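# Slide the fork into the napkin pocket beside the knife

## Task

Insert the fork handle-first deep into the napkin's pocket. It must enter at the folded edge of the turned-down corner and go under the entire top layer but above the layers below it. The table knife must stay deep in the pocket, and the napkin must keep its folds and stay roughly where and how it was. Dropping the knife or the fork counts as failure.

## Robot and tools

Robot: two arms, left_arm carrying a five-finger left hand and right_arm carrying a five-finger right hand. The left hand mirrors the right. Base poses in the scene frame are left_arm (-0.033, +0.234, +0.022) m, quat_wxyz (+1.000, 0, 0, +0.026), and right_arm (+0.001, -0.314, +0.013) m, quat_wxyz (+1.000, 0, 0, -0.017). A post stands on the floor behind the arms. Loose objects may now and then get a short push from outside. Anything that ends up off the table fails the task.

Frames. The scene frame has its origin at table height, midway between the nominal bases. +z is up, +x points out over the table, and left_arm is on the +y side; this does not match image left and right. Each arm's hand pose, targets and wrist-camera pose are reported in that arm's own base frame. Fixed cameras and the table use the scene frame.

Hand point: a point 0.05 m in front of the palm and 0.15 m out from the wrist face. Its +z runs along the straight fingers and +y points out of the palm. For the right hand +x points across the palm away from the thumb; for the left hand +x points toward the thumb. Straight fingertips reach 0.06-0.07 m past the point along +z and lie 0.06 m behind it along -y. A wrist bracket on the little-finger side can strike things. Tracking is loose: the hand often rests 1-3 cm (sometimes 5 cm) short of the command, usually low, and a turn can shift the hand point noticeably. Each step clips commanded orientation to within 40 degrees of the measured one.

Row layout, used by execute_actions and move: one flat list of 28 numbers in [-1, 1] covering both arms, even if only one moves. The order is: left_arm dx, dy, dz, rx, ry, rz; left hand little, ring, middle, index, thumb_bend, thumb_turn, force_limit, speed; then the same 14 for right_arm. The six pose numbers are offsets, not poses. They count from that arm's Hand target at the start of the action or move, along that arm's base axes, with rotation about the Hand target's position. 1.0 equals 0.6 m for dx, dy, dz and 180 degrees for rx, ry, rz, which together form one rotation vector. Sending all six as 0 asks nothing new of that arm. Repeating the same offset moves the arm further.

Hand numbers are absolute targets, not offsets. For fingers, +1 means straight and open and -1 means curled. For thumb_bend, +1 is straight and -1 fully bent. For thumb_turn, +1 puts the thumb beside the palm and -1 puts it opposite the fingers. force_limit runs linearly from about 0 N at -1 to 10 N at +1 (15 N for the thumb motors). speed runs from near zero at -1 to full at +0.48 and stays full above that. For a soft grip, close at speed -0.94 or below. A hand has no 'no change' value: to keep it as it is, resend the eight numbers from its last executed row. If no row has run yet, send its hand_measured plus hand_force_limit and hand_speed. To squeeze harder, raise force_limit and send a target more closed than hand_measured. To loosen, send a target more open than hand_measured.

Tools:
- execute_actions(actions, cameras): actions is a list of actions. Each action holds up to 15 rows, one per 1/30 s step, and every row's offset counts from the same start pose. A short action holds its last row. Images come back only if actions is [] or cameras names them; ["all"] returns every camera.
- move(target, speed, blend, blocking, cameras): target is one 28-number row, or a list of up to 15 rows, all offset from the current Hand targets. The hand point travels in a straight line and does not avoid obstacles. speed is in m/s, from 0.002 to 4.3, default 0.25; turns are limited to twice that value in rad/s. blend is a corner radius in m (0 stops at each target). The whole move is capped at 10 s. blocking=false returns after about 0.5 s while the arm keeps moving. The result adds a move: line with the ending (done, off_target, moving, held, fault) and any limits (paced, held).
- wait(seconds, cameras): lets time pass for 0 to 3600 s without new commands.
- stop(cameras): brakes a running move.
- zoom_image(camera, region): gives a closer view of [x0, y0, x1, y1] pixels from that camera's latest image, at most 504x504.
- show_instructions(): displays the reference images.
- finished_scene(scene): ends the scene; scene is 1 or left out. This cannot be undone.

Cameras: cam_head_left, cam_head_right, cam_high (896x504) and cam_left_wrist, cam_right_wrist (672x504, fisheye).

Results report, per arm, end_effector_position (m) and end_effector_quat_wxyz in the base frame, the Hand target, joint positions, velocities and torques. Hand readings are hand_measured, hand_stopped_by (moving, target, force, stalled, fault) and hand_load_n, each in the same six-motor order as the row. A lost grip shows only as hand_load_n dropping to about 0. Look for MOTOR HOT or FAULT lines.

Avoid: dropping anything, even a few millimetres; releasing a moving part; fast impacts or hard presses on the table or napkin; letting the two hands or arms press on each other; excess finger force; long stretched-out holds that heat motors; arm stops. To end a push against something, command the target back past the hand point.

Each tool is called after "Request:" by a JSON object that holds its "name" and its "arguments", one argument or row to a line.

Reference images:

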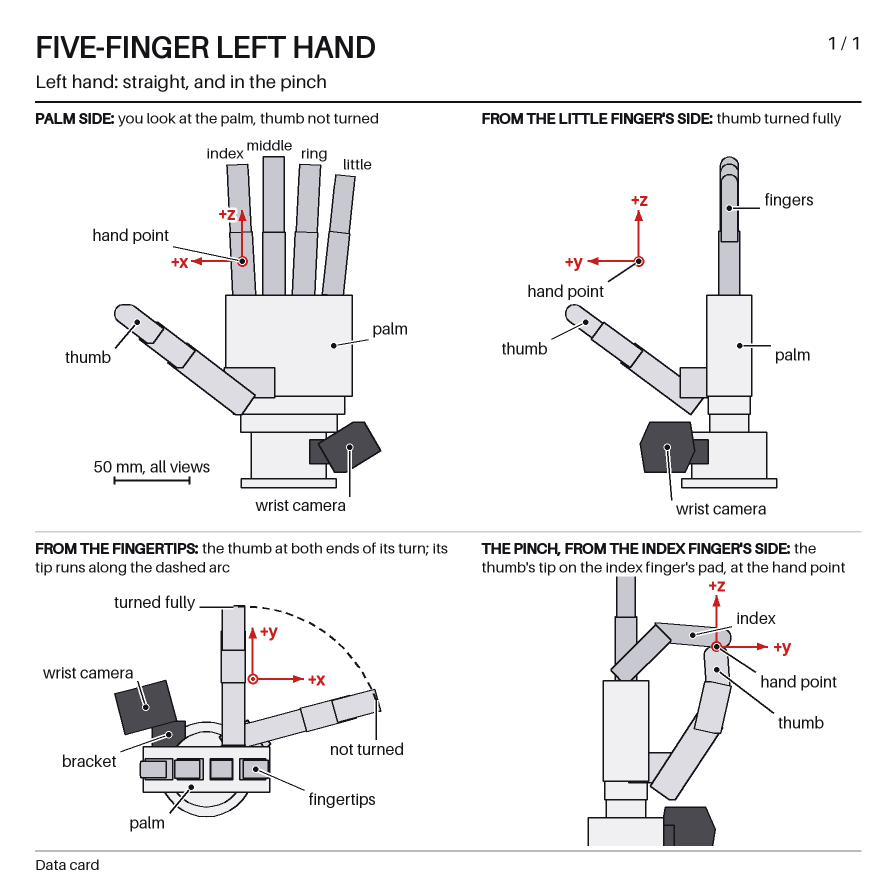

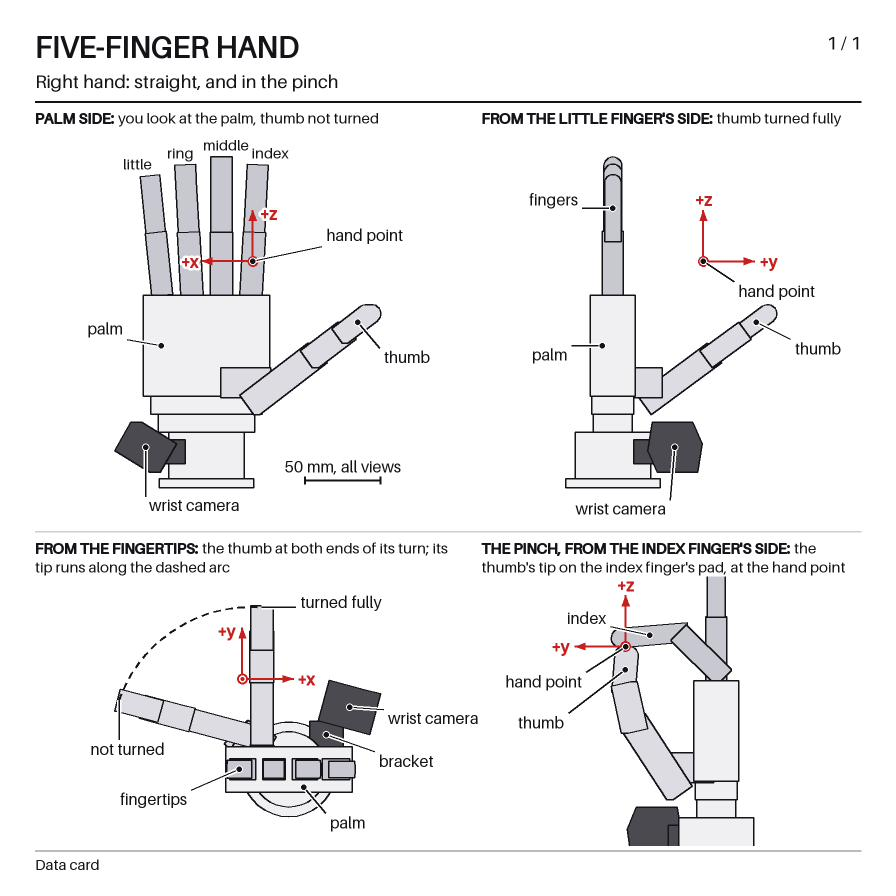

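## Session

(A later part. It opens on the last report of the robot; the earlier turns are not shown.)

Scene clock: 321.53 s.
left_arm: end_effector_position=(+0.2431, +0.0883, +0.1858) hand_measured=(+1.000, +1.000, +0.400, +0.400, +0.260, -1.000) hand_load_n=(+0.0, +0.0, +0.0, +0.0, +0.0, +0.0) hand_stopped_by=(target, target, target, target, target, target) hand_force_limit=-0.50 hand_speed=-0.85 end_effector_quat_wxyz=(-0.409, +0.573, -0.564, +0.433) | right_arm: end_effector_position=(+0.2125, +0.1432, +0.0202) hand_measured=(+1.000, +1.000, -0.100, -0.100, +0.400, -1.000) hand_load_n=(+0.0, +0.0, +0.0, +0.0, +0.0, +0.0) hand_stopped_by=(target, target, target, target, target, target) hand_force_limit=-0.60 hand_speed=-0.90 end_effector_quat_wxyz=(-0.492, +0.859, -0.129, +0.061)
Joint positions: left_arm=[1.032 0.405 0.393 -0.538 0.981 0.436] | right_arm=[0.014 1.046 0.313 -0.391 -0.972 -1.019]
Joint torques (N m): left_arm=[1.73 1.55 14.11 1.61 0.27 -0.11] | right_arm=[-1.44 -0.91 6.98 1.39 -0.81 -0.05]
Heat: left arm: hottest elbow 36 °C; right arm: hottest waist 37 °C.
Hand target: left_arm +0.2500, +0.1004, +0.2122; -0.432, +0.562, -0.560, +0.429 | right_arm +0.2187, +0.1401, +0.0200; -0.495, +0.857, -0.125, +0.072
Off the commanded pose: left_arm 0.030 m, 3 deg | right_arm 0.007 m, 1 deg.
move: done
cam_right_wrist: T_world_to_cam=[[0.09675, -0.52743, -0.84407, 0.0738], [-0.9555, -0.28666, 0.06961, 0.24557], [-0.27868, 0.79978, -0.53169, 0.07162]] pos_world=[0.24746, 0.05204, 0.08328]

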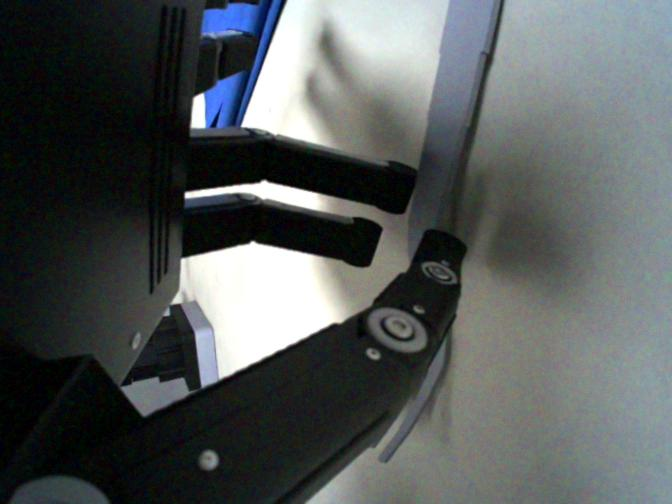

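Request:
{"name": "move", "arguments": {
  "target": [
    [0, 0, 0, 0, 0, 0, 1, 1, 0.4, 0.4, 0.26, -1, -0.5, -0.85, 0, 0, 0, 0, 0, 0, 1, 1, 0.3, 0.3, 0.4, -1, -0.6, -0.7],
    [0, 0, 0, 0, 0, 0, 1, 1, 0.4, 0.4, 0.26, -1, -0.5, -0.85, 0, 0, 0.09, 0, 0, 0, 1, 1, 0.3, 0.3, 0.26, -1, -0.6, -0.7],
    [0, 0, 0, 0, 0, 0, 1, 1, 0.4, 0.4, 0.26, -1, -0.5, -0.85, -0.01, -0.0333, 0.12, 0.0745, -0.0222, 0, 1, 1, 0.4, 0.4, 0.26, -1, -0.6, -0.7]
  ],
  "speed": 0.06,
  "cameras": ["cam_right_wrist", "cam_head_left", "cam_high"]
}}

Request:
{"name": "zoom_image", "arguments": {
  "camera": "cam_head_left",
  "region": [400, 200, 540, 310]
}}

Request:
{"name": "zoom_image", "arguments": {
  "camera": "cam_high",
  "region": [440, 130, 620, 270]
}}

Scene clock: 330.83 s.
left_arm: end_effector_position=(+0.2431, +0.0883, +0.1858) hand_measured=(+1.000, +1.000, +0.400, +0.400, +0.260, -1.000) hand_load_n=(+0.0, +0.0, +0.0, +0.0, +0.0, +0.0) hand_stopped_by=(target, target, target, target, target, target) hand_force_limit=-0.50 hand_speed=-0.85 end_effector_quat_wxyz=(-0.409, +0.573, -0.564, +0.433) | right_arm: end_effector_position=(+0.2040, +0.1438, +0.0610) hand_measured=(+1.000, +1.000, +0.300, +0.300, +0.260, -1.000) hand_load_n=(+0.0, -0.5, +0.0, +0.0, +0.0, +0.0) hand_stopped_by=(target, target, target, target, target, target) hand_force_limit=-0.60 hand_speed=-0.70 end_effector_quat_wxyz=(-0.496, +0.856, -0.133, +0.052)
Joint positions: left_arm=[1.032 0.405 0.393 -0.538 0.981 0.436] | right_arm=[0.008 0.905 0.373 -0.611 -0.987 -1.022]
Joint velocities: left_arm=[within noise] | right_arm=[-0.112 0.005 -0.007 -0.046 -0.212 -0.066]
Joint torques (N m): left_arm=[1.67 1.67 14.11 1.59 0.27 -0.1] | right_arm=[-1.44 -1.67 10.78 0.29 -0.83 -0.04]
Heat: left arm: hottest elbow 37 °C; right arm: hottest waist 37 °C.
Hand target: left_arm +0.2500, +0.1004, +0.2122; -0.432, +0.562, -0.560, +0.429 | right_arm +0.2181, +0.1383, +0.0757; -0.504, +0.851, -0.124, +0.074 (not the last commanded pose)
Off the commanded pose: left_arm 0.030 m, 3 deg | right_arm 0.040 m, 14 deg.
move: unfinished (the simulator was too slow to fit another step into this call; the move has ended); path passed 2 of 3 targets; target 3's new numbers were not sent; target 2's new numbers were sent with right_arm's hand 0.021 m and 2 deg from that target
cam_right_wrist: T_world_to_cam=[[0.08237, -0.51627, -0.85246, 0.11128], [-0.95356, -0.28949, 0.08319, 0.23394], [-0.28973, 0.80602, -0.51614, 0.09083]] pos_world=[0.24022, 0.05196, 0.12228]
Images, in order (width x height): cam_head_left 896x504, cam_high 896x504, cam_right_wrist 672x504.

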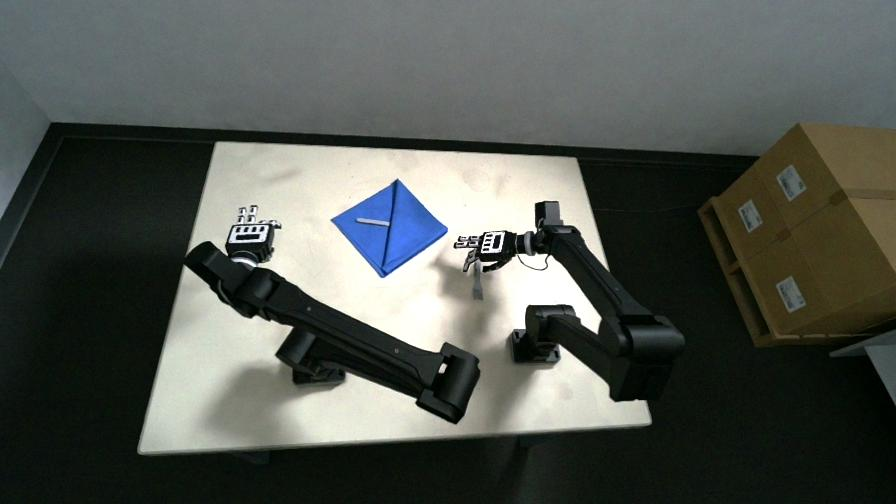

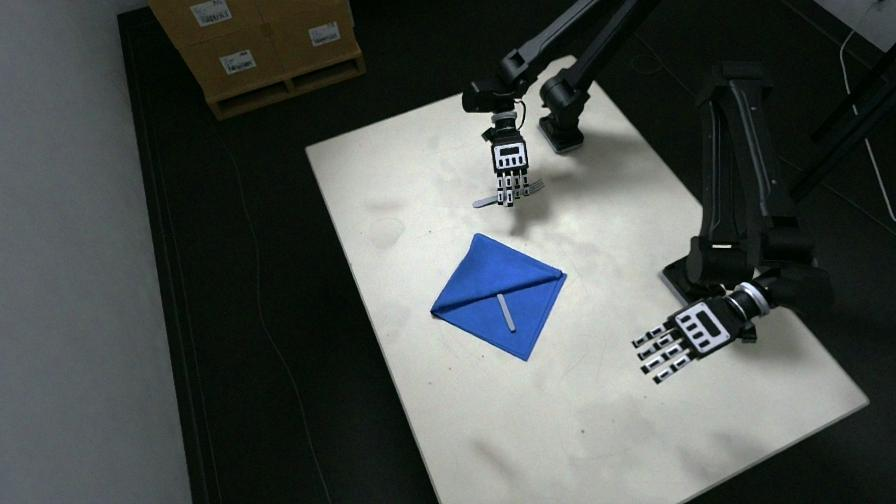

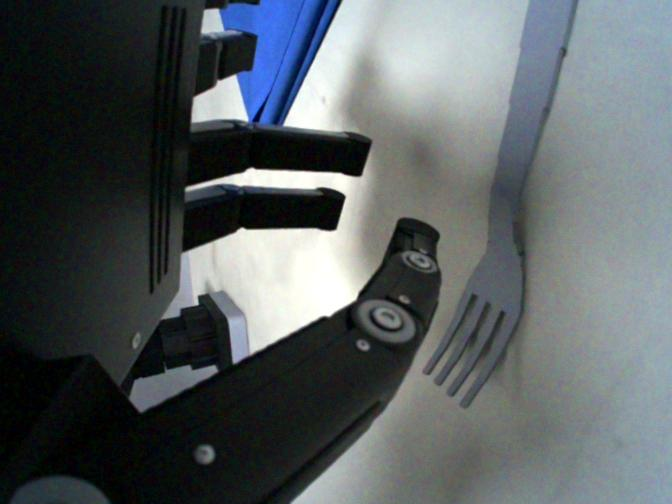

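Scaled by 3.600 from the camera's image (finer frame: 1280x720).

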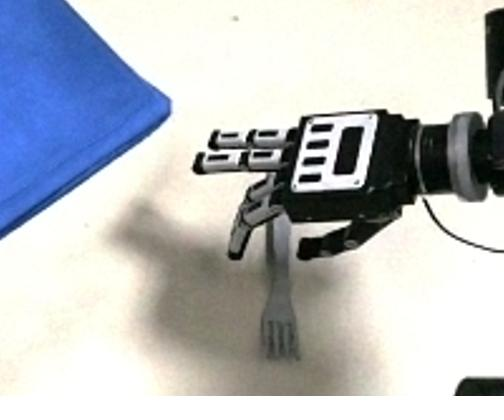

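Scaled by 2.800 from the camera's image (finer frame: 1280x720).

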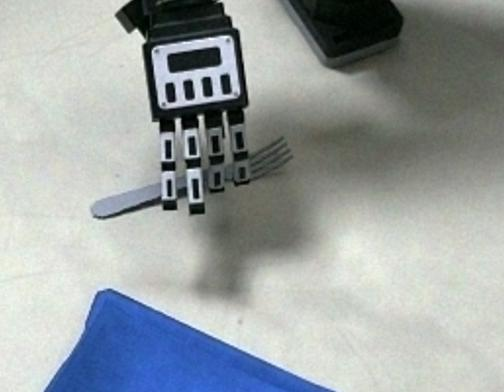

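Request:
{"name": "move", "arguments": {
  "target": [0, 0, 0, 0, 0, 0, 1, 1, 0.4, 0.4, 0.26, -1, -0.5, -0.85, 0.002, -0.0253, -0.0428, 0.0627, -0.0148, 0.0369, 1, 1, 0.4, 0.4, 0.26, -1, -0.6, -0.7],
  "speed": 0.08,
  "cameras": ["cam_right_wrist", "cam_head_left", "cam_high"]
}}

Scene clock: 339.17 s.
left_arm: end_effector_position=(+0.2431, +0.0883, +0.1858) hand_measured=(+1.000, +1.000, +0.400, +0.400, +0.260, -1.000) hand_load_n=(+0.0, +0.0, +0.0, -0.5, +0.0, +0.0) hand_stopped_by=(target, target, target, target, target, target) hand_force_limit=-0.50 hand_speed=-0.85 end_effector_quat_wxyz=(-0.409, +0.573, -0.564, +0.433) | right_arm: end_effector_position=(+0.2063, +0.1282, +0.0444) hand_measured=(+1.000, +1.000, +0.400, +0.400, +0.260, -1.000) hand_load_n=(+0.0, +0.0, +0.0, +0.0, +0.0, +0.0) hand_stopped_by=(target, target, target, target, target, target) hand_force_limit=-0.60 hand_speed=-0.70 end_effector_quat_wxyz=(-0.589, +0.804, -0.072, +0.039)
Joint positions: left_arm=[1.032 0.405 0.393 -0.538 0.981 0.436] | right_arm=[-0.192 1.238 0.426 -0.875 -1.26 -1.669]
Joint torques (N m): left_arm=[1.73 1.55 14.12 1.61 0.28 -0.11] | right_arm=[-1.67 -2.2 8.02 -0.4 -1.02 -0.05]
Heat: left arm: hottest elbow 37 °C; right arm: hottest waist 37 °C.
Hand target: left_arm +0.2500, +0.1004, +0.2122; -0.432, +0.562, -0.560, +0.429 | right_arm +0.2194, +0.1231, +0.0501; -0.592, +0.801, -0.070, +0.052
Off the commanded pose: left_arm 0.030 m, 3 deg | right_arm 0.015 m, 2 deg.
move: off_target (right_arm)
cam_right_wrist: T_world_to_cam=[[0.19038, -0.3146, -0.92994, 0.04408], [-0.91511, -0.39982, -0.05209, 0.2452], [-0.35542, 0.86091, -0.36401, 0.0953]] pos_world=[0.24986, 0.02986, 0.08846]
Images, in order (width x height): cam_head_left 896x504, cam_high 896x504, cam_right_wrist 672x504.

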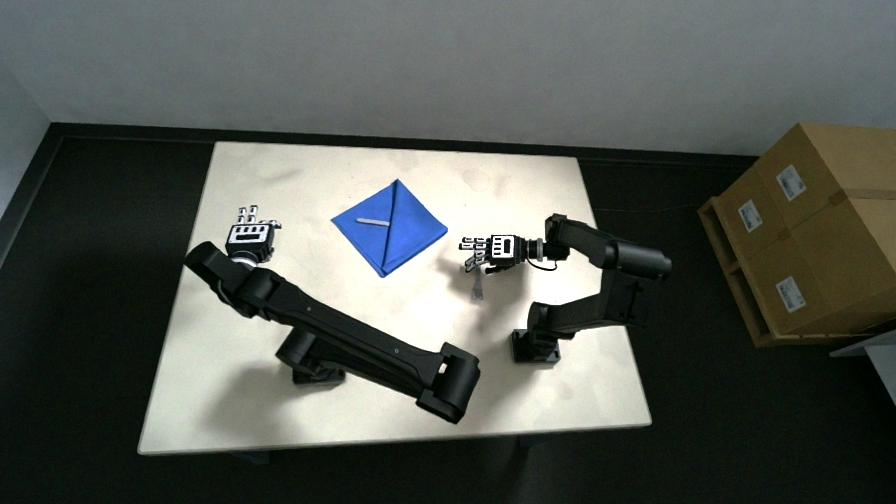

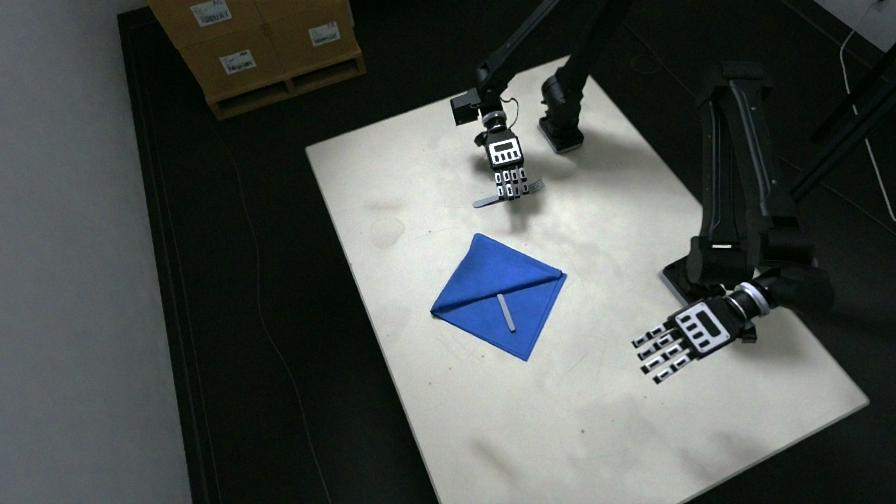

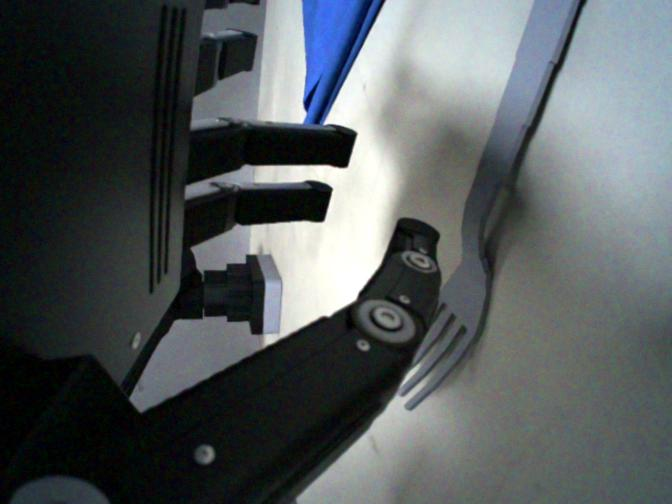

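Request:
{"name": "move", "arguments": {
  "target": [0, 0, 0, 0, 0, 0, 1, 1, 0.4, 0.4, 0.26, -1, -0.5, -0.85, 0, 0, -0.0467, 0, 0, 0, 1, 1, 0.4, 0.4, 0.26, -1, -0.6, -0.7],
  "speed": 0.05,
  "cameras": ["cam_right_wrist"]
}}

Request:
{"name": "zoom_image", "arguments": {
  "camera": "cam_right_wrist",
  "region": [280, 60, 600, 380]
}}

Scene clock: 343.50 s.
left_arm: end_effector_position=(+0.2431, +0.0883, +0.1858) hand_measured=(+1.000, +1.000, +0.400, +0.400, +0.260, -1.000) hand_load_n=(-0.5, +0.0, +0.0, +0.0, +0.0, +0.0) hand_stopped_by=(target, target, target, target, target, target) hand_force_limit=-0.50 hand_speed=-0.85 end_effector_quat_wxyz=(-0.409, +0.573, -0.564, +0.433) | right_arm: end_effector_position=(+0.2148, +0.1259, +0.0238) hand_measured=(+1.000, +1.000, +0.400, +0.400, +0.260, -1.000) hand_load_n=(+0.0, +0.0, +0.0, +0.0, +0.0, +0.0) hand_stopped_by=(target, target, target, target, target, target) hand_force_limit=-0.60 hand_speed=-0.70 end_effector_quat_wxyz=(-0.589, +0.804, -0.071, +0.040)
Joint positions: left_arm=[1.032 0.405 0.393 -0.538 0.981 0.436] | right_arm=[-0.195 1.337 0.426 -0.785 -1.26 -1.681]
Joint torques (N m): left_arm=[1.73 1.61 14.11 1.58 0.27 -0.11] | right_arm=[-1.32 -2.96 4.67 0.72 -1.02 0]
Heat: left arm: hottest elbow 38 °C; right arm: hottest waist 37 °C.
Hand target: left_arm +0.2500, +0.1004, +0.2122; -0.432, +0.562, -0.560, +0.429 | right_arm +0.2194, +0.1231, +0.0220; -0.592, +0.801, -0.070, +0.052
Off the commanded pose: left_arm 0.030 m, 3 deg | right_arm 0.006 m, 1 deg.
move: done
cam_right_wrist: T_world_to_cam=[[0.19341, -0.31458, -0.92932, 0.02196], [-0.91469, -0.40043, -0.05482, 0.251], [-0.35488, 0.86064, -0.36519, 0.09279]] pos_world=[0.25827, 0.02756, 0.06806]

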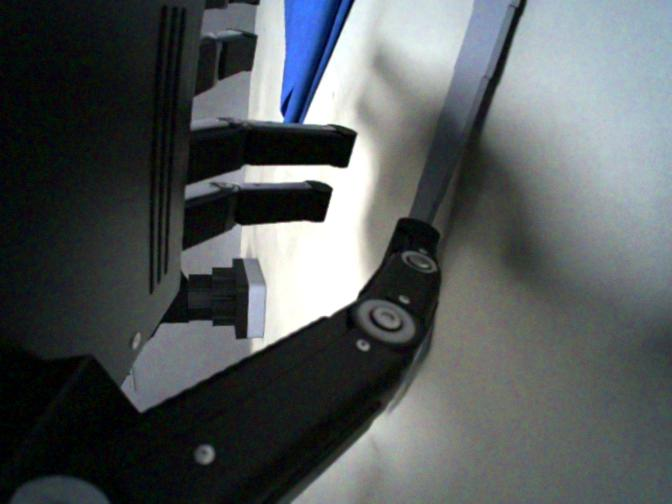

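Scaled by 1.575 from the camera's image (finer frame: 960x720).

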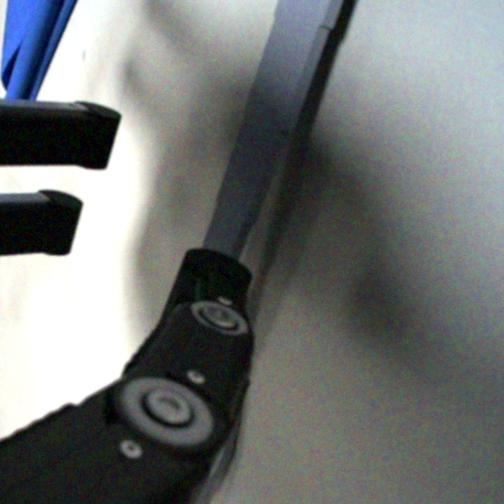

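Request:
{"name": "move", "arguments": {
  "target": [
    [0, 0, 0, 0, 0, 0, 1, 1, 0.4, 0.4, 0.26, -1, -0.5, -0.85, -0.0012, -0.0075, 0.0033, 0, 0, 0, 1, 1, 0.4, 0.4, 0.26, -1, -0.6, -0.7],
    [0, 0, 0, 0, 0, 0, 1, 1, 0.4, 0.4, 0.26, -1, -0.5, -0.85, -0.0012, -0.0075, -0.0117, 0, 0, 0, 1, 1, 0.4, 0.4, 0.26, -1, -0.6, -0.7]
  ],
  "speed": 0.04,
  "cameras": ["cam_right_wrist"]
}}

Request:
{"name": "zoom_image", "arguments": {
  "camera": "cam_right_wrist",
  "region": [280, 60, 600, 380]
}}

Scene clock: 348.13 s.
left_arm: end_effector_position=(+0.2431, +0.0883, +0.1858) hand_measured=(+1.000, +1.000, +0.400, +0.400, +0.260, -1.000) hand_load_n=(+0.0, +0.0, +0.0, +0.0, +0.0, +0.0) hand_stopped_by=(target, target, target, target, target, target) hand_force_limit=-0.50 hand_speed=-0.85 end_effector_quat_wxyz=(-0.409, +0.573, -0.564, +0.433) | right_arm: end_effector_position=(+0.2127, +0.1224, +0.0163) hand_measured=(+1.000, +1.000, +0.400, +0.400, +0.260, -1.000) hand_load_n=(+0.0, +0.0, +0.0, +0.0, +0.0, +0.0) hand_stopped_by=(target, target, target, target, target, target) hand_force_limit=-0.60 hand_speed=-0.70 end_effector_quat_wxyz=(-0.590, +0.803, -0.072, +0.039)
Joint positions: left_arm=[1.032 0.405 0.393 -0.538 0.981 0.436] | right_arm=[-0.214 1.378 0.426 -0.803 -1.26 -1.741]
Joint torques (N m): left_arm=[1.73 1.61 14.12 1.58 0.27 -0.11] | right_arm=[-1.49 -3.25 4.81 0.64 -0.89 -0.06]
Heat: left arm: hottest elbow 38 °C; right arm: hottest waist 37 °C.
Hand target: left_arm +0.2500, +0.1004, +0.2122; -0.432, +0.562, -0.560, +0.429 | right_arm +0.2187, +0.1186, +0.0150; -0.592, +0.801, -0.070, +0.052
Off the commanded pose: left_arm 0.030 m, 3 deg | right_arm 0.007 m, 2 deg.
move: done
cam_right_wrist: T_world_to_cam=[[0.19179, -0.31162, -0.93065, 0.01435], [-0.91486, -0.40006, -0.05458, 0.24727], [-0.35531, 0.86188, -0.36182, 0.09204]] pos_world=[0.25617, 0.02407, 0.06016]

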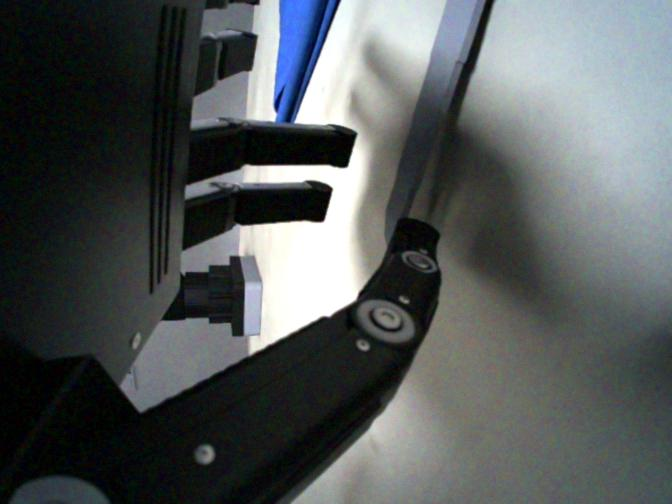

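Scaled by 1.575 from the camera's image (finer frame: 960x720).

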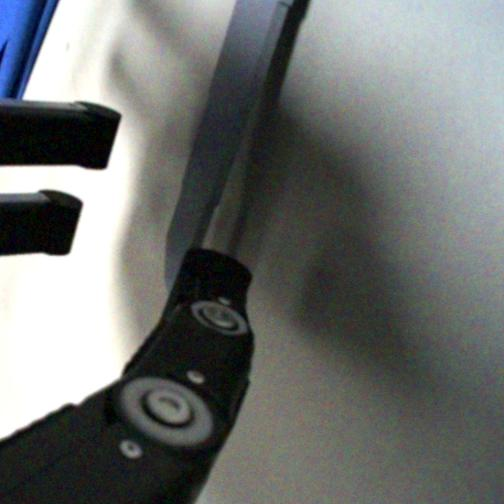

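Request:
{"name": "move", "arguments": {
  "target": [0, 0, 0, 0, 0, 0, 1, 1, 0.4, 0.4, 0.26, -1, -0.5, -0.85, 0, 0, -0.01, 0, 0, 0, 1, 1, 0.4, 0.4, 0.26, -1, -0.6, -0.7],
  "speed": 0.03,
  "cameras": ["cam_right_wrist"]
}}

Request:
{"name": "zoom_image", "arguments": {
  "camera": "cam_right_wrist",
  "region": [280, 60, 600, 380]
}}

Scene clock: 350.20 s.
left_arm: end_effector_position=(+0.2431, +0.0883, +0.1858) hand_measured=(+1.000, +1.000, +0.400, +0.400, +0.260, -1.000) hand_load_n=(+0.0, +0.0, +0.0, +0.0, +0.0, +0.0) hand_stopped_by=(target, target, target, target, target, target) hand_force_limit=-0.50 hand_speed=-0.85 end_effector_quat_wxyz=(-0.409, +0.573, -0.564, +0.433) | right_arm: end_effector_position=(+0.2152, +0.1219, +0.0111) hand_measured=(+1.000, +1.000, +0.400, +0.400, +0.260, -1.000) hand_load_n=(+0.0, +0.0, +0.0, +0.0, +0.0, +0.0) hand_stopped_by=(target, target, target, target, target, target) hand_force_limit=-0.60 hand_speed=-0.70 end_effector_quat_wxyz=(-0.590, +0.803, -0.070, +0.041)
Joint positions: left_arm=[1.032 0.405 0.393 -0.538 0.981 0.436] | right_arm=[-0.214 1.401 0.426 -0.776 -1.26 -1.743]
Joint torques (N m): left_arm=[1.55 1.55 14.12 1.57 0.27 -0.12] | right_arm=[-1.49 -3.31 4.18 0.64 -0.89 -0.04]
Heat: left arm: hottest elbow 38 °C; right arm: hottest waist 36 °C.
Hand target: left_arm +0.2500, +0.1004, +0.2122; -0.432, +0.562, -0.560, +0.429 | right_arm +0.2187, +0.1186, +0.0090; -0.592, +0.801, -0.070, +0.052
Off the commanded pose: left_arm 0.030 m, 3 deg | right_arm 0.005 m, 1 deg.
move: done
cam_right_wrist: T_world_to_cam=[[0.19799, -0.31275, -0.92897, 0.0076], [-0.91431, -0.40053, -0.06003, 0.24918], [-0.35331, 0.86126, -0.36525, 0.09128]] pos_world=[0.25858, 0.02357, 0.05536]

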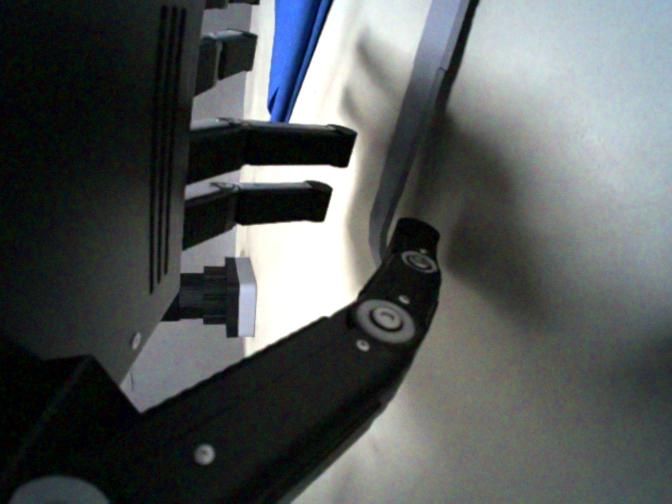

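Scaled by 1.575 from the camera's image (finer frame: 960x720).

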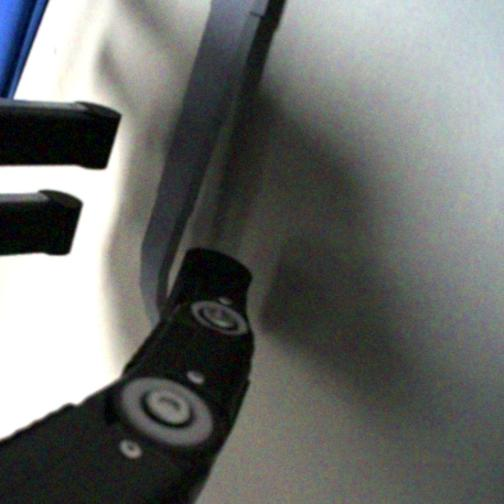

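Request:
{"name": "move", "arguments": {
  "target": [0, 0, 0, 0, 0, 0, 1, 1, 0.4, 0.4, 0.26, -1, -0.5, -0.85, 0, 0, 0, 0, 0, 0, 1, 1, 0.0, 0.0, 0.26, -1, -0.6, -0.9],
  "speed": 0.03,
  "cameras": ["cam_right_wrist"]
}}

Request:
{"name": "zoom_image", "arguments": {
  "camera": "cam_right_wrist",
  "region": [280, 60, 600, 380]
}}

Scene clock: 353.53 s.
left_arm: end_effector_position=(+0.2431, +0.0883, +0.1858) hand_measured=(+1.000, +1.000, +0.400, +0.400, +0.260, -1.000) hand_load_n=(+0.0, +0.0, +0.0, +0.0, +0.0, +0.0) hand_stopped_by=(target, target, target, target, target, target) hand_force_limit=-0.50 hand_speed=-0.85 end_effector_quat_wxyz=(-0.409, +0.573, -0.564, +0.433) | right_arm: end_effector_position=(+0.2152, +0.1219, +0.0111) hand_measured=(+1.000, +1.000, +0.000, +0.000, +0.260, -1.000) hand_load_n=(+0.0, +0.0, +0.0, +0.0, +0.0, +0.0) hand_stopped_by=(target, target, target, target, target, target) hand_force_limit=-0.60 hand_speed=-0.90 end_effector_quat_wxyz=(-0.590, +0.803, -0.070, +0.041)
Joint positions: left_arm=[1.032 0.405 0.393 -0.538 0.981 0.436] | right_arm=[-0.214 1.401 0.426 -0.776 -1.26 -1.743]
Joint torques (N m): left_arm=[1.79 1.61 14.09 1.57 0.26 -0.11] | right_arm=[-1.38 -3.37 4.19 0.64 -0.89 -0.03]
Heat: left arm: hottest elbow 38 °C; right arm: hottest waist 36 °C.
Hand target: left_arm +0.2500, +0.1004, +0.2122; -0.432, +0.562, -0.560, +0.429 | right_arm +0.2187, +0.1186, +0.0090; -0.592, +0.801, -0.070, +0.052
Off the commanded pose: left_arm 0.030 m, 3 deg | right_arm 0.005 m, 1 deg.
move: done
cam_right_wrist: T_world_to_cam=[[0.19799, -0.31275, -0.92897, 0.0076], [-0.91431, -0.40053, -0.06003, 0.24918], [-0.35331, 0.86126, -0.36525, 0.09128]] pos_world=[0.25858, 0.02357, 0.05536]

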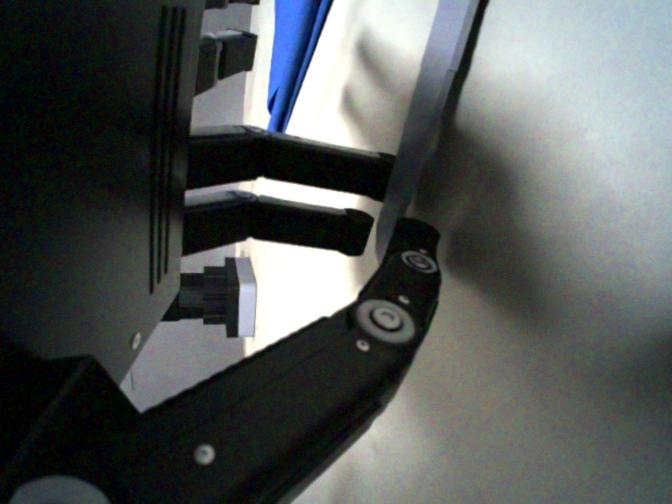

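Scaled by 1.575 from the camera's image (finer frame: 960x720).

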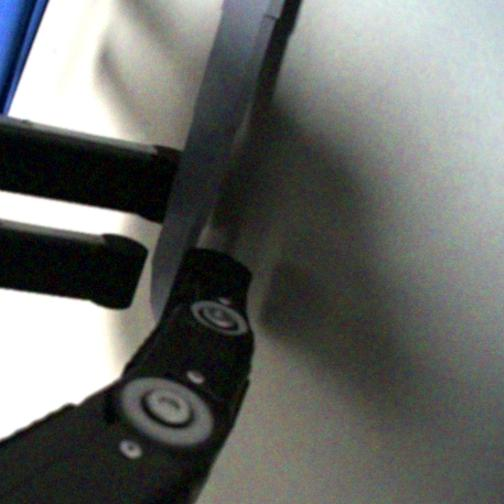

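Request:
{"name": "move", "arguments": {
  "target": [0, 0, 0, 0, 0, 0, 1, 1, 0.4, 0.4, 0.26, -1, -0.5, -0.85, 0, 0, 0, 0, 0, 0, 1, 1, -0.4, -0.4, 0.26, -1, -0.5, -0.92],
  "speed": 0.03,
  "cameras": ["cam_right_wrist"]
}}

Request:
{"name": "zoom_image", "arguments": {
  "camera": "cam_right_wrist",
  "region": [280, 60, 600, 380]
}}

Scene clock: 356.27 s.
left_arm: end_effector_position=(+0.2431, +0.0883, +0.1858) hand_measured=(+1.000, +1.000, +0.400, +0.400, +0.260, -1.000) hand_load_n=(+0.0, +0.0, +0.0, +0.0, +0.5, +0.0) hand_stopped_by=(target, target, target, target, target, target) hand_force_limit=-0.50 hand_speed=-0.85 end_effector_quat_wxyz=(-0.409, +0.573, -0.564, +0.433) | right_arm: end_effector_position=(+0.2139, +0.1223, +0.0118) hand_measured=(+1.000, +1.000, -0.118, -0.216, +0.260, -1.000) hand_load_n=(+0.0, +0.0, +2.0, +2.0, +3.0, +0.0) hand_stopped_by=(target, target, force, force, target, target) hand_force_limit=-0.50 hand_speed=-0.92 end_effector_quat_wxyz=(-0.591, +0.803, -0.072, +0.038)
Joint positions: left_arm=[1.032 0.405 0.393 -0.538 0.981 0.436] | right_arm=[-0.214 1.401 0.426 -0.783 -1.262 -1.743]
Joint torques (N m): left_arm=[1.73 1.67 14.12 1.57 0.27 -0.11] | right_arm=[-1.38 -3.37 4.18 0.66 -0.88 -0.04]
Heat: left arm: hottest elbow 38 °C; right arm: hottest waist 36 °C.
Hand target: left_arm +0.2500, +0.1004, +0.2122; -0.432, +0.562, -0.560, +0.429 | right_arm +0.2187, +0.1186, +0.0090; -0.592, +0.801, -0.070, +0.052
Off the commanded pose: left_arm 0.030 m, 3 deg | right_arm 0.007 m, 2 deg.
move: done
cam_right_wrist: T_world_to_cam=[[0.19119, -0.30994, -0.93133, 0.00971], [-0.91482, -0.40014, -0.05463, 0.2482], [-0.35573, 0.86245, -0.36004, 0.09097]] pos_world=[0.25756, 0.02387, 0.05536]

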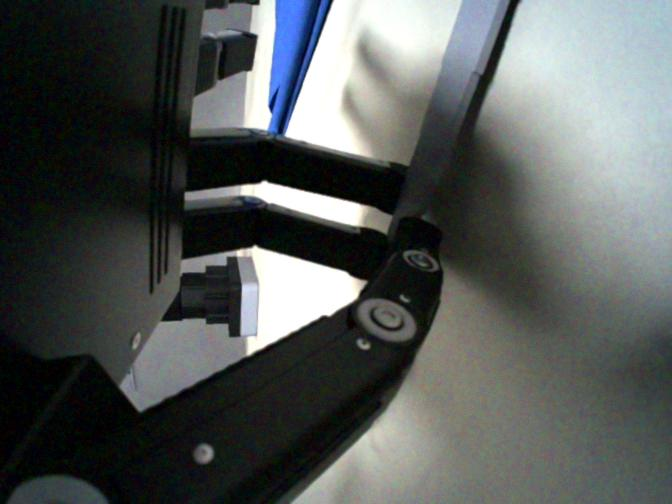

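Scaled by 1.575 from the camera's image (finer frame: 960x720).

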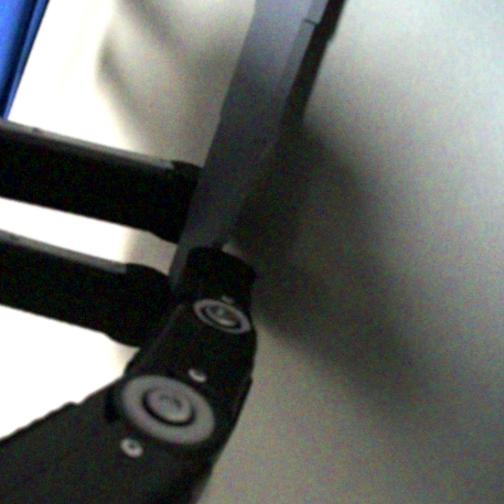

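Request:
{"name": "move", "arguments": {
  "target": [0, 0, 0, 0, 0, 0, 1, 1, 0.4, 0.4, 0.26, -1, -0.5, -0.85, 0, 0, 0.035, 0, 0, 0, 1, 1, -0.4, -0.4, 0.26, -1, -0.5, -0.92],
  "speed": 0.03,
  "cameras": ["cam_right_wrist", "cam_high", "cam_head_left"]
}}

Request:
{"name": "zoom_image", "arguments": {
  "camera": "cam_right_wrist",
  "region": [280, 0, 600, 320]
}}

Request:
{"name": "zoom_image", "arguments": {
  "camera": "cam_high",
  "region": [440, 130, 620, 270]
}}

Scene clock: 359.50 s.
left_arm: end_effector_position=(+0.2431, +0.0883, +0.1858) hand_measured=(+1.000, +1.000, +0.400, +0.400, +0.260, -1.000) hand_load_n=(+0.0, +0.0, +0.0, +0.0, +0.0, +0.0) hand_stopped_by=(target, target, target, target, target, target) hand_force_limit=-0.50 hand_speed=-0.85 end_effector_quat_wxyz=(-0.409, +0.573, -0.564, +0.433) | right_arm: end_effector_position=(+0.2103, +0.1231, +0.0238) hand_measured=(+1.000, +1.000, -0.118, -0.216, +0.260, -1.000) hand_load_n=(+0.0, +0.0, +0.0, +0.0, +0.0, +0.0) hand_stopped_by=(target, target, force, force, target, target) hand_force_limit=-0.50 hand_speed=-0.92 end_effector_quat_wxyz=(-0.591, +0.803, -0.071, +0.040)
Joint positions: left_arm=[1.032 0.405 0.393 -0.538 0.981 0.436] | right_arm=[-0.214 1.344 0.426 -0.837 -1.262 -1.743]
Joint torques (N m): left_arm=[1.61 1.67 14.12 1.58 0.28 -0.11] | right_arm=[-1.38 -4.66 6.24 -0.51 -0.88 0]
Heat: left arm: hottest elbow 38 °C; right arm: hottest waist 36 °C.
Hand target: left_arm +0.2500, +0.1004, +0.2122; -0.432, +0.562, -0.560, +0.429 | right_arm +0.2187, +0.1186, +0.0300; -0.592, +0.801, -0.070, +0.052
Off the commanded pose: left_arm 0.030 m, 3 deg | right_arm 0.011 m, 1 deg.
move: off_target (right_arm)
cam_right_wrist: T_world_to_cam=[[0.19371, -0.3105, -0.93063, 0.02137], [-0.91469, -0.40013, -0.0569, 0.24584], [-0.3547, 0.86226, -0.36152, 0.09316]] pos_world=[0.25377, 0.02467, 0.06756]
Images, in order (width x height): cam_head_left 896x504, cam_high 896x504, cam_right_wrist 672x504.

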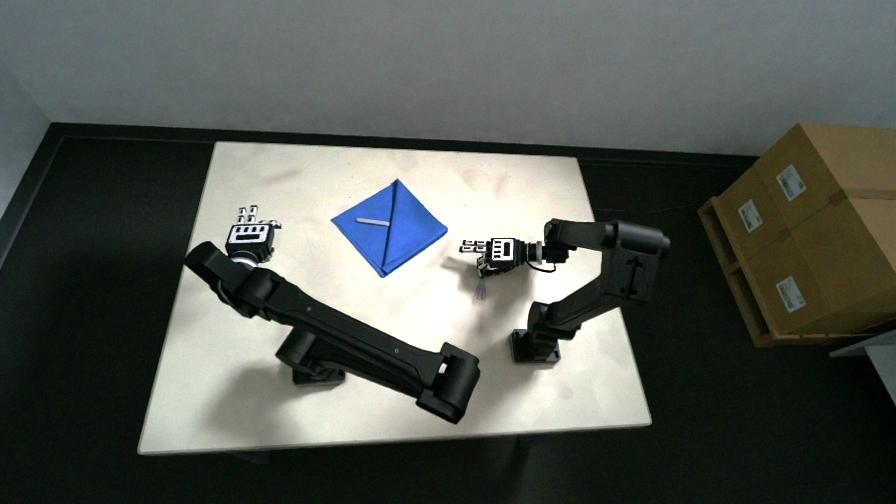

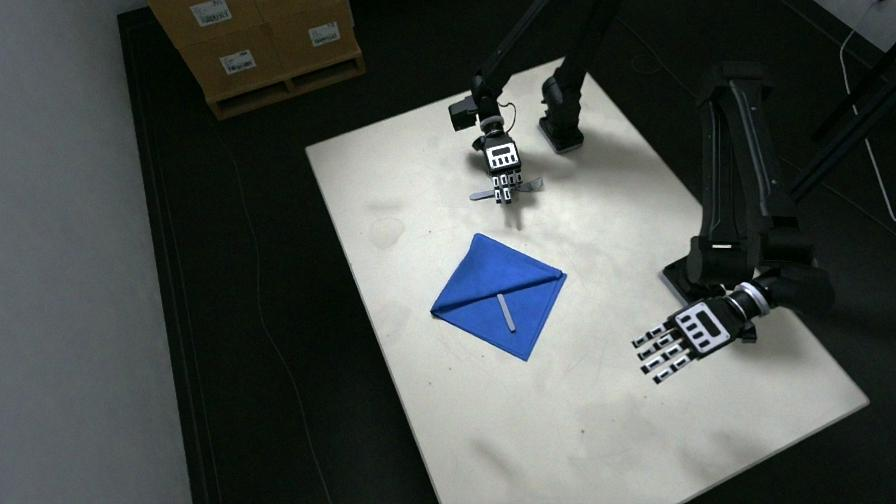

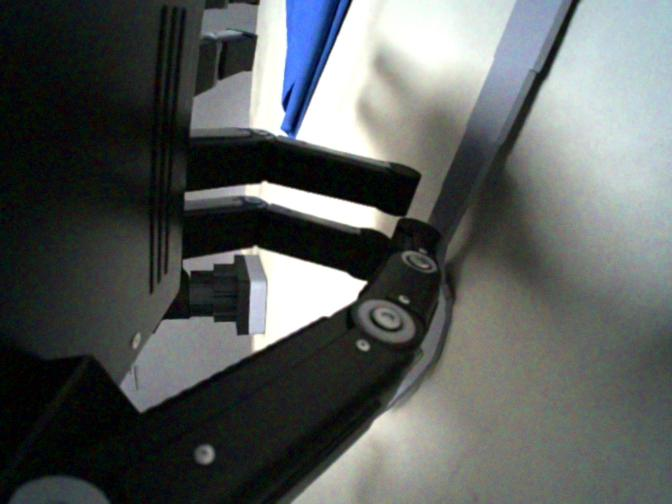

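Scaled by 1.575 from the camera's image (finer frame: 960x720).

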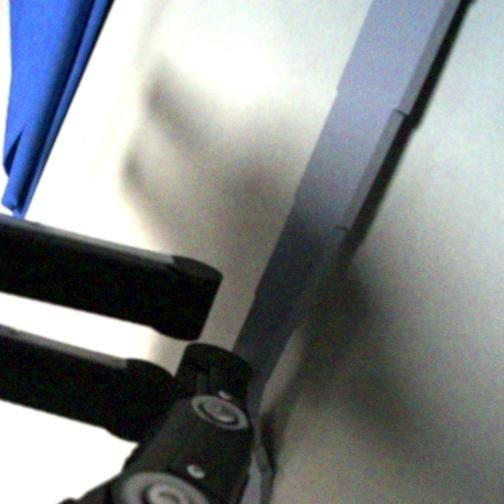

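Scaled by 2.800 from the camera's image (finer frame: 1280x720).

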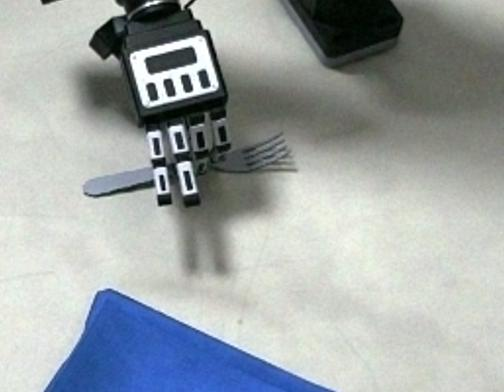

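Request:
{"name": "move", "arguments": {
  "target": [
    [0, 0, 0, 0, 0, 0, 1, 1, 0.4, 0.4, 0.26, -1, -0.5, -0.85, 0, 0, 0, 0, 0, 0, 1, 1, 0.4, 0.4, 0.26, -1, -0.6, -0.7],
    [0, 0, 0, 0, 0, 0, 1, 1, 0.4, 0.4, 0.26, -1, -0.5, -0.85, -0.0015, -0.0077, 0, 0, 0, -0.0167, 1, 1, 0.4, 0.4, 0.26, -1, -0.6, -0.7],
    [0, 0, 0, 0, 0, 0, 1, 1, 0.4, 0.4, 0.26, -1, -0.5, -0.85, -0.0015, -0.0077, -0.0267, 0, 0, -0.0167, 1, 1, 0.4, 0.4, 0.26, -1, -0.6, -0.7]
  ],
  "speed": 0.04,
  "cameras": ["cam_right_wrist"]
}}

Request:
{"name": "zoom_image", "arguments": {
  "camera": "cam_right_wrist",
  "region": [280, 60, 600, 380]
}}

Scene clock: 369.60 s.
left_arm: end_effector_position=(+0.2431, +0.0883, +0.1858) hand_measured=(+1.000, +1.000, +0.400, +0.400, +0.260, -1.000) hand_load_n=(+0.0, +0.0, +0.0, +0.0, +0.0, +0.0) hand_stopped_by=(target, target, target, target, target, target) hand_force_limit=-0.50 hand_speed=-0.85 end_effector_quat_wxyz=(-0.409, +0.573, -0.564, +0.433) | right_arm: end_effector_position=(+0.2144, +0.1167, +0.0144) hand_measured=(+1.000, +1.000, +0.400, +0.400, +0.260, -1.000) hand_load_n=(-0.5, +0.0, -0.5, +0.0, +0.0, +0.0) hand_stopped_by=(target, target, target, target, target, target) hand_force_limit=-0.60 hand_speed=-0.70 end_effector_quat_wxyz=(-0.587, +0.803, -0.079, +0.063)
Joint positions: left_arm=[1.032 0.405 0.393 -0.538 0.981 0.436] | right_arm=[-0.245 1.347 0.396 -0.745 -1.262 -1.71]
Joint torques (N m): left_arm=[1.61 1.67 14.12 1.58 0.27 -0.12] | right_arm=[-1.49 -3.02 4.51 0.7 -1 0.22]
Heat: left arm: hottest elbow 39 °C; right arm: hottest waist 36 °C.
Hand target: left_arm +0.2500, +0.1004, +0.2122; -0.432, +0.562, -0.560, +0.429 | right_arm +0.2178, +0.1140, +0.0140; -0.590, +0.799, -0.091, +0.067
Off the commanded pose: left_arm 0.030 m, 3 deg | right_arm 0.004 m, 2 deg.
move: done
cam_right_wrist: T_world_to_cam=[[0.2066, -0.32608, -0.92249, 0.00883], [-0.92828, -0.36328, -0.07949, 0.24546], [-0.3092, 0.87275, -0.37775, 0.08604]] pos_world=[0.25263, 0.01696, 0.06015]

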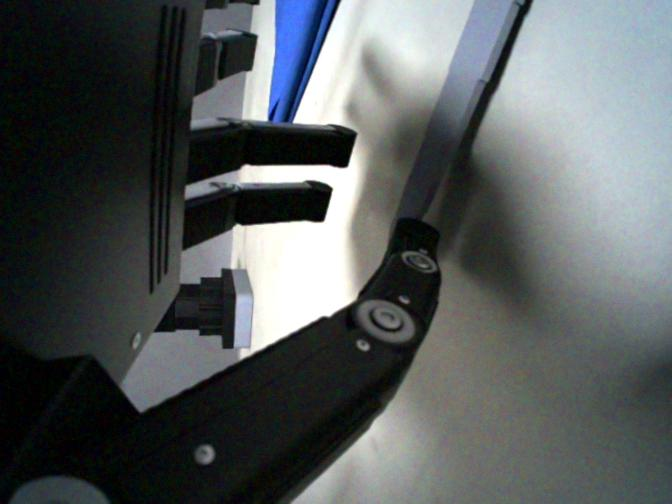

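Scaled by 1.575 from the camera's image (finer frame: 960x720).

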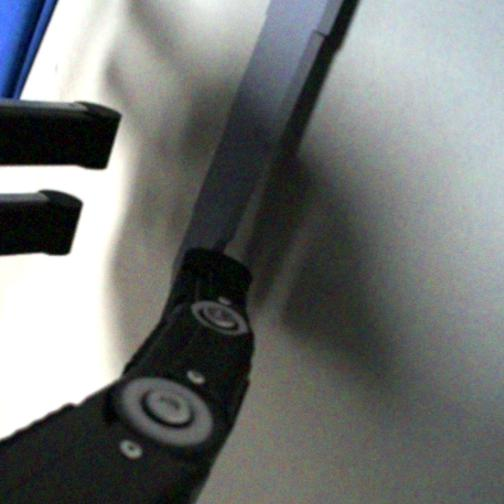

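Request:
{"name": "move", "arguments": {
  "target": [
    [0, 0, 0, 0, 0, 0, 1, 1, 0.4, 0.4, 0.26, -1, -0.5, -0.85, 0, 0, 0.008, 0, 0, 0, 1, 1, 0.4, 0.4, 0.26, -1, -0.6, -0.7],
    [0, 0, 0, 0, 0, 0, 1, 1, 0.4, 0.4, 0.26, -1, -0.5, -0.85, -0.002, -0.011, 0.008, 0, 0, 0, 1, 1, 0.4, 0.4, 0.26, -1, -0.6, -0.7],
    [0, 0, 0, 0, 0, 0, 1, 1, 0.4, 0.4, 0.26, -1, -0.5, -0.85, -0.002, -0.011, -0.0075, 0, 0, 0, 1, 1, 0.4, 0.4, 0.26, -1, -0.6, -0.7]
  ],
  "speed": 0.04,
  "cameras": ["cam_right_wrist"]
}}

Request:
{"name": "zoom_image", "arguments": {
  "camera": "cam_right_wrist",
  "region": [280, 60, 600, 380]
}}

Scene clock: 373.43 s.
left_arm: end_effector_position=(+0.2431, +0.0883, +0.1858) hand_measured=(+1.000, +1.000, +0.400, +0.400, +0.260, -1.000) hand_load_n=(+0.0, +0.0, +0.0, +0.0, +0.0, +0.0) hand_stopped_by=(target, target, target, target, target, target) hand_force_limit=-0.50 hand_speed=-0.85 end_effector_quat_wxyz=(-0.409, +0.573, -0.564, +0.433) | right_arm: end_effector_position=(+0.2060, +0.1131, +0.0100) hand_measured=(+1.000, +1.000, +0.400, +0.400, +0.260, -1.000) hand_load_n=(+0.0, +0.0, +0.0, +0.0, +0.0, +0.0) hand_stopped_by=(target, target, target, target, target, target) hand_force_limit=-0.60 hand_speed=-0.70 end_effector_quat_wxyz=(-0.591, +0.799, -0.096, +0.050)
Joint positions: left_arm=[1.032 0.405 0.393 -0.538 0.981 0.436] | right_arm=[-0.275 1.385 0.396 -0.805 -1.262 -1.77]
Joint torques (N m): left_arm=[1.73 1.61 14.09 1.57 0.26 -0.11] | right_arm=[-1.44 -2.96 5.37 0.59 -0.75 -0.05]
Heat: left arm: hottest elbow 39 °C; right arm: hottest waist 36 °C.
Hand target: left_arm +0.2500, +0.1004, +0.2122; -0.432, +0.562, -0.560, +0.429 | right_arm +0.2165, +0.1074, +0.0095; -0.590, +0.799, -0.091, +0.067
Off the commanded pose: left_arm 0.030 m, 3 deg | right_arm 0.012 m, 2 deg.
move: off_target (right_arm)
cam_right_wrist: T_world_to_cam=[[0.16662, -0.31581, -0.93408, 0.01247], [-0.93514, -0.351, -0.04813, 0.23574], [-0.31266, 0.88151, -0.35381, 0.08439]] pos_world=[0.24476, 0.01229, 0.05286]

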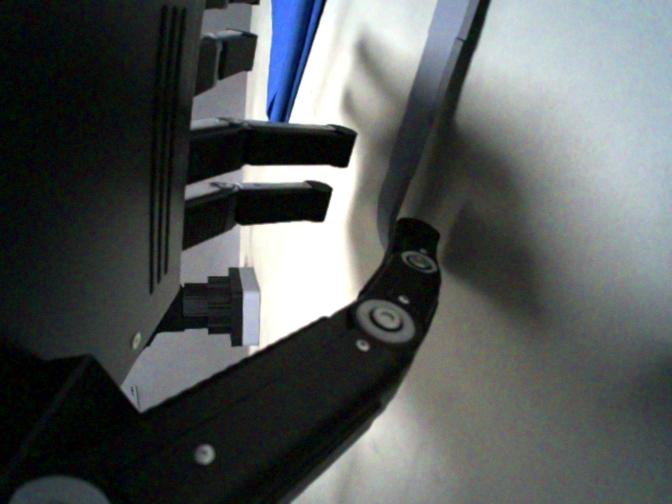

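Scaled by 1.575 from the camera's image (finer frame: 960x720).

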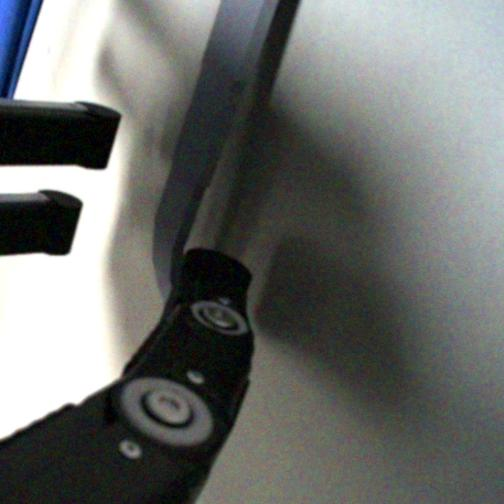

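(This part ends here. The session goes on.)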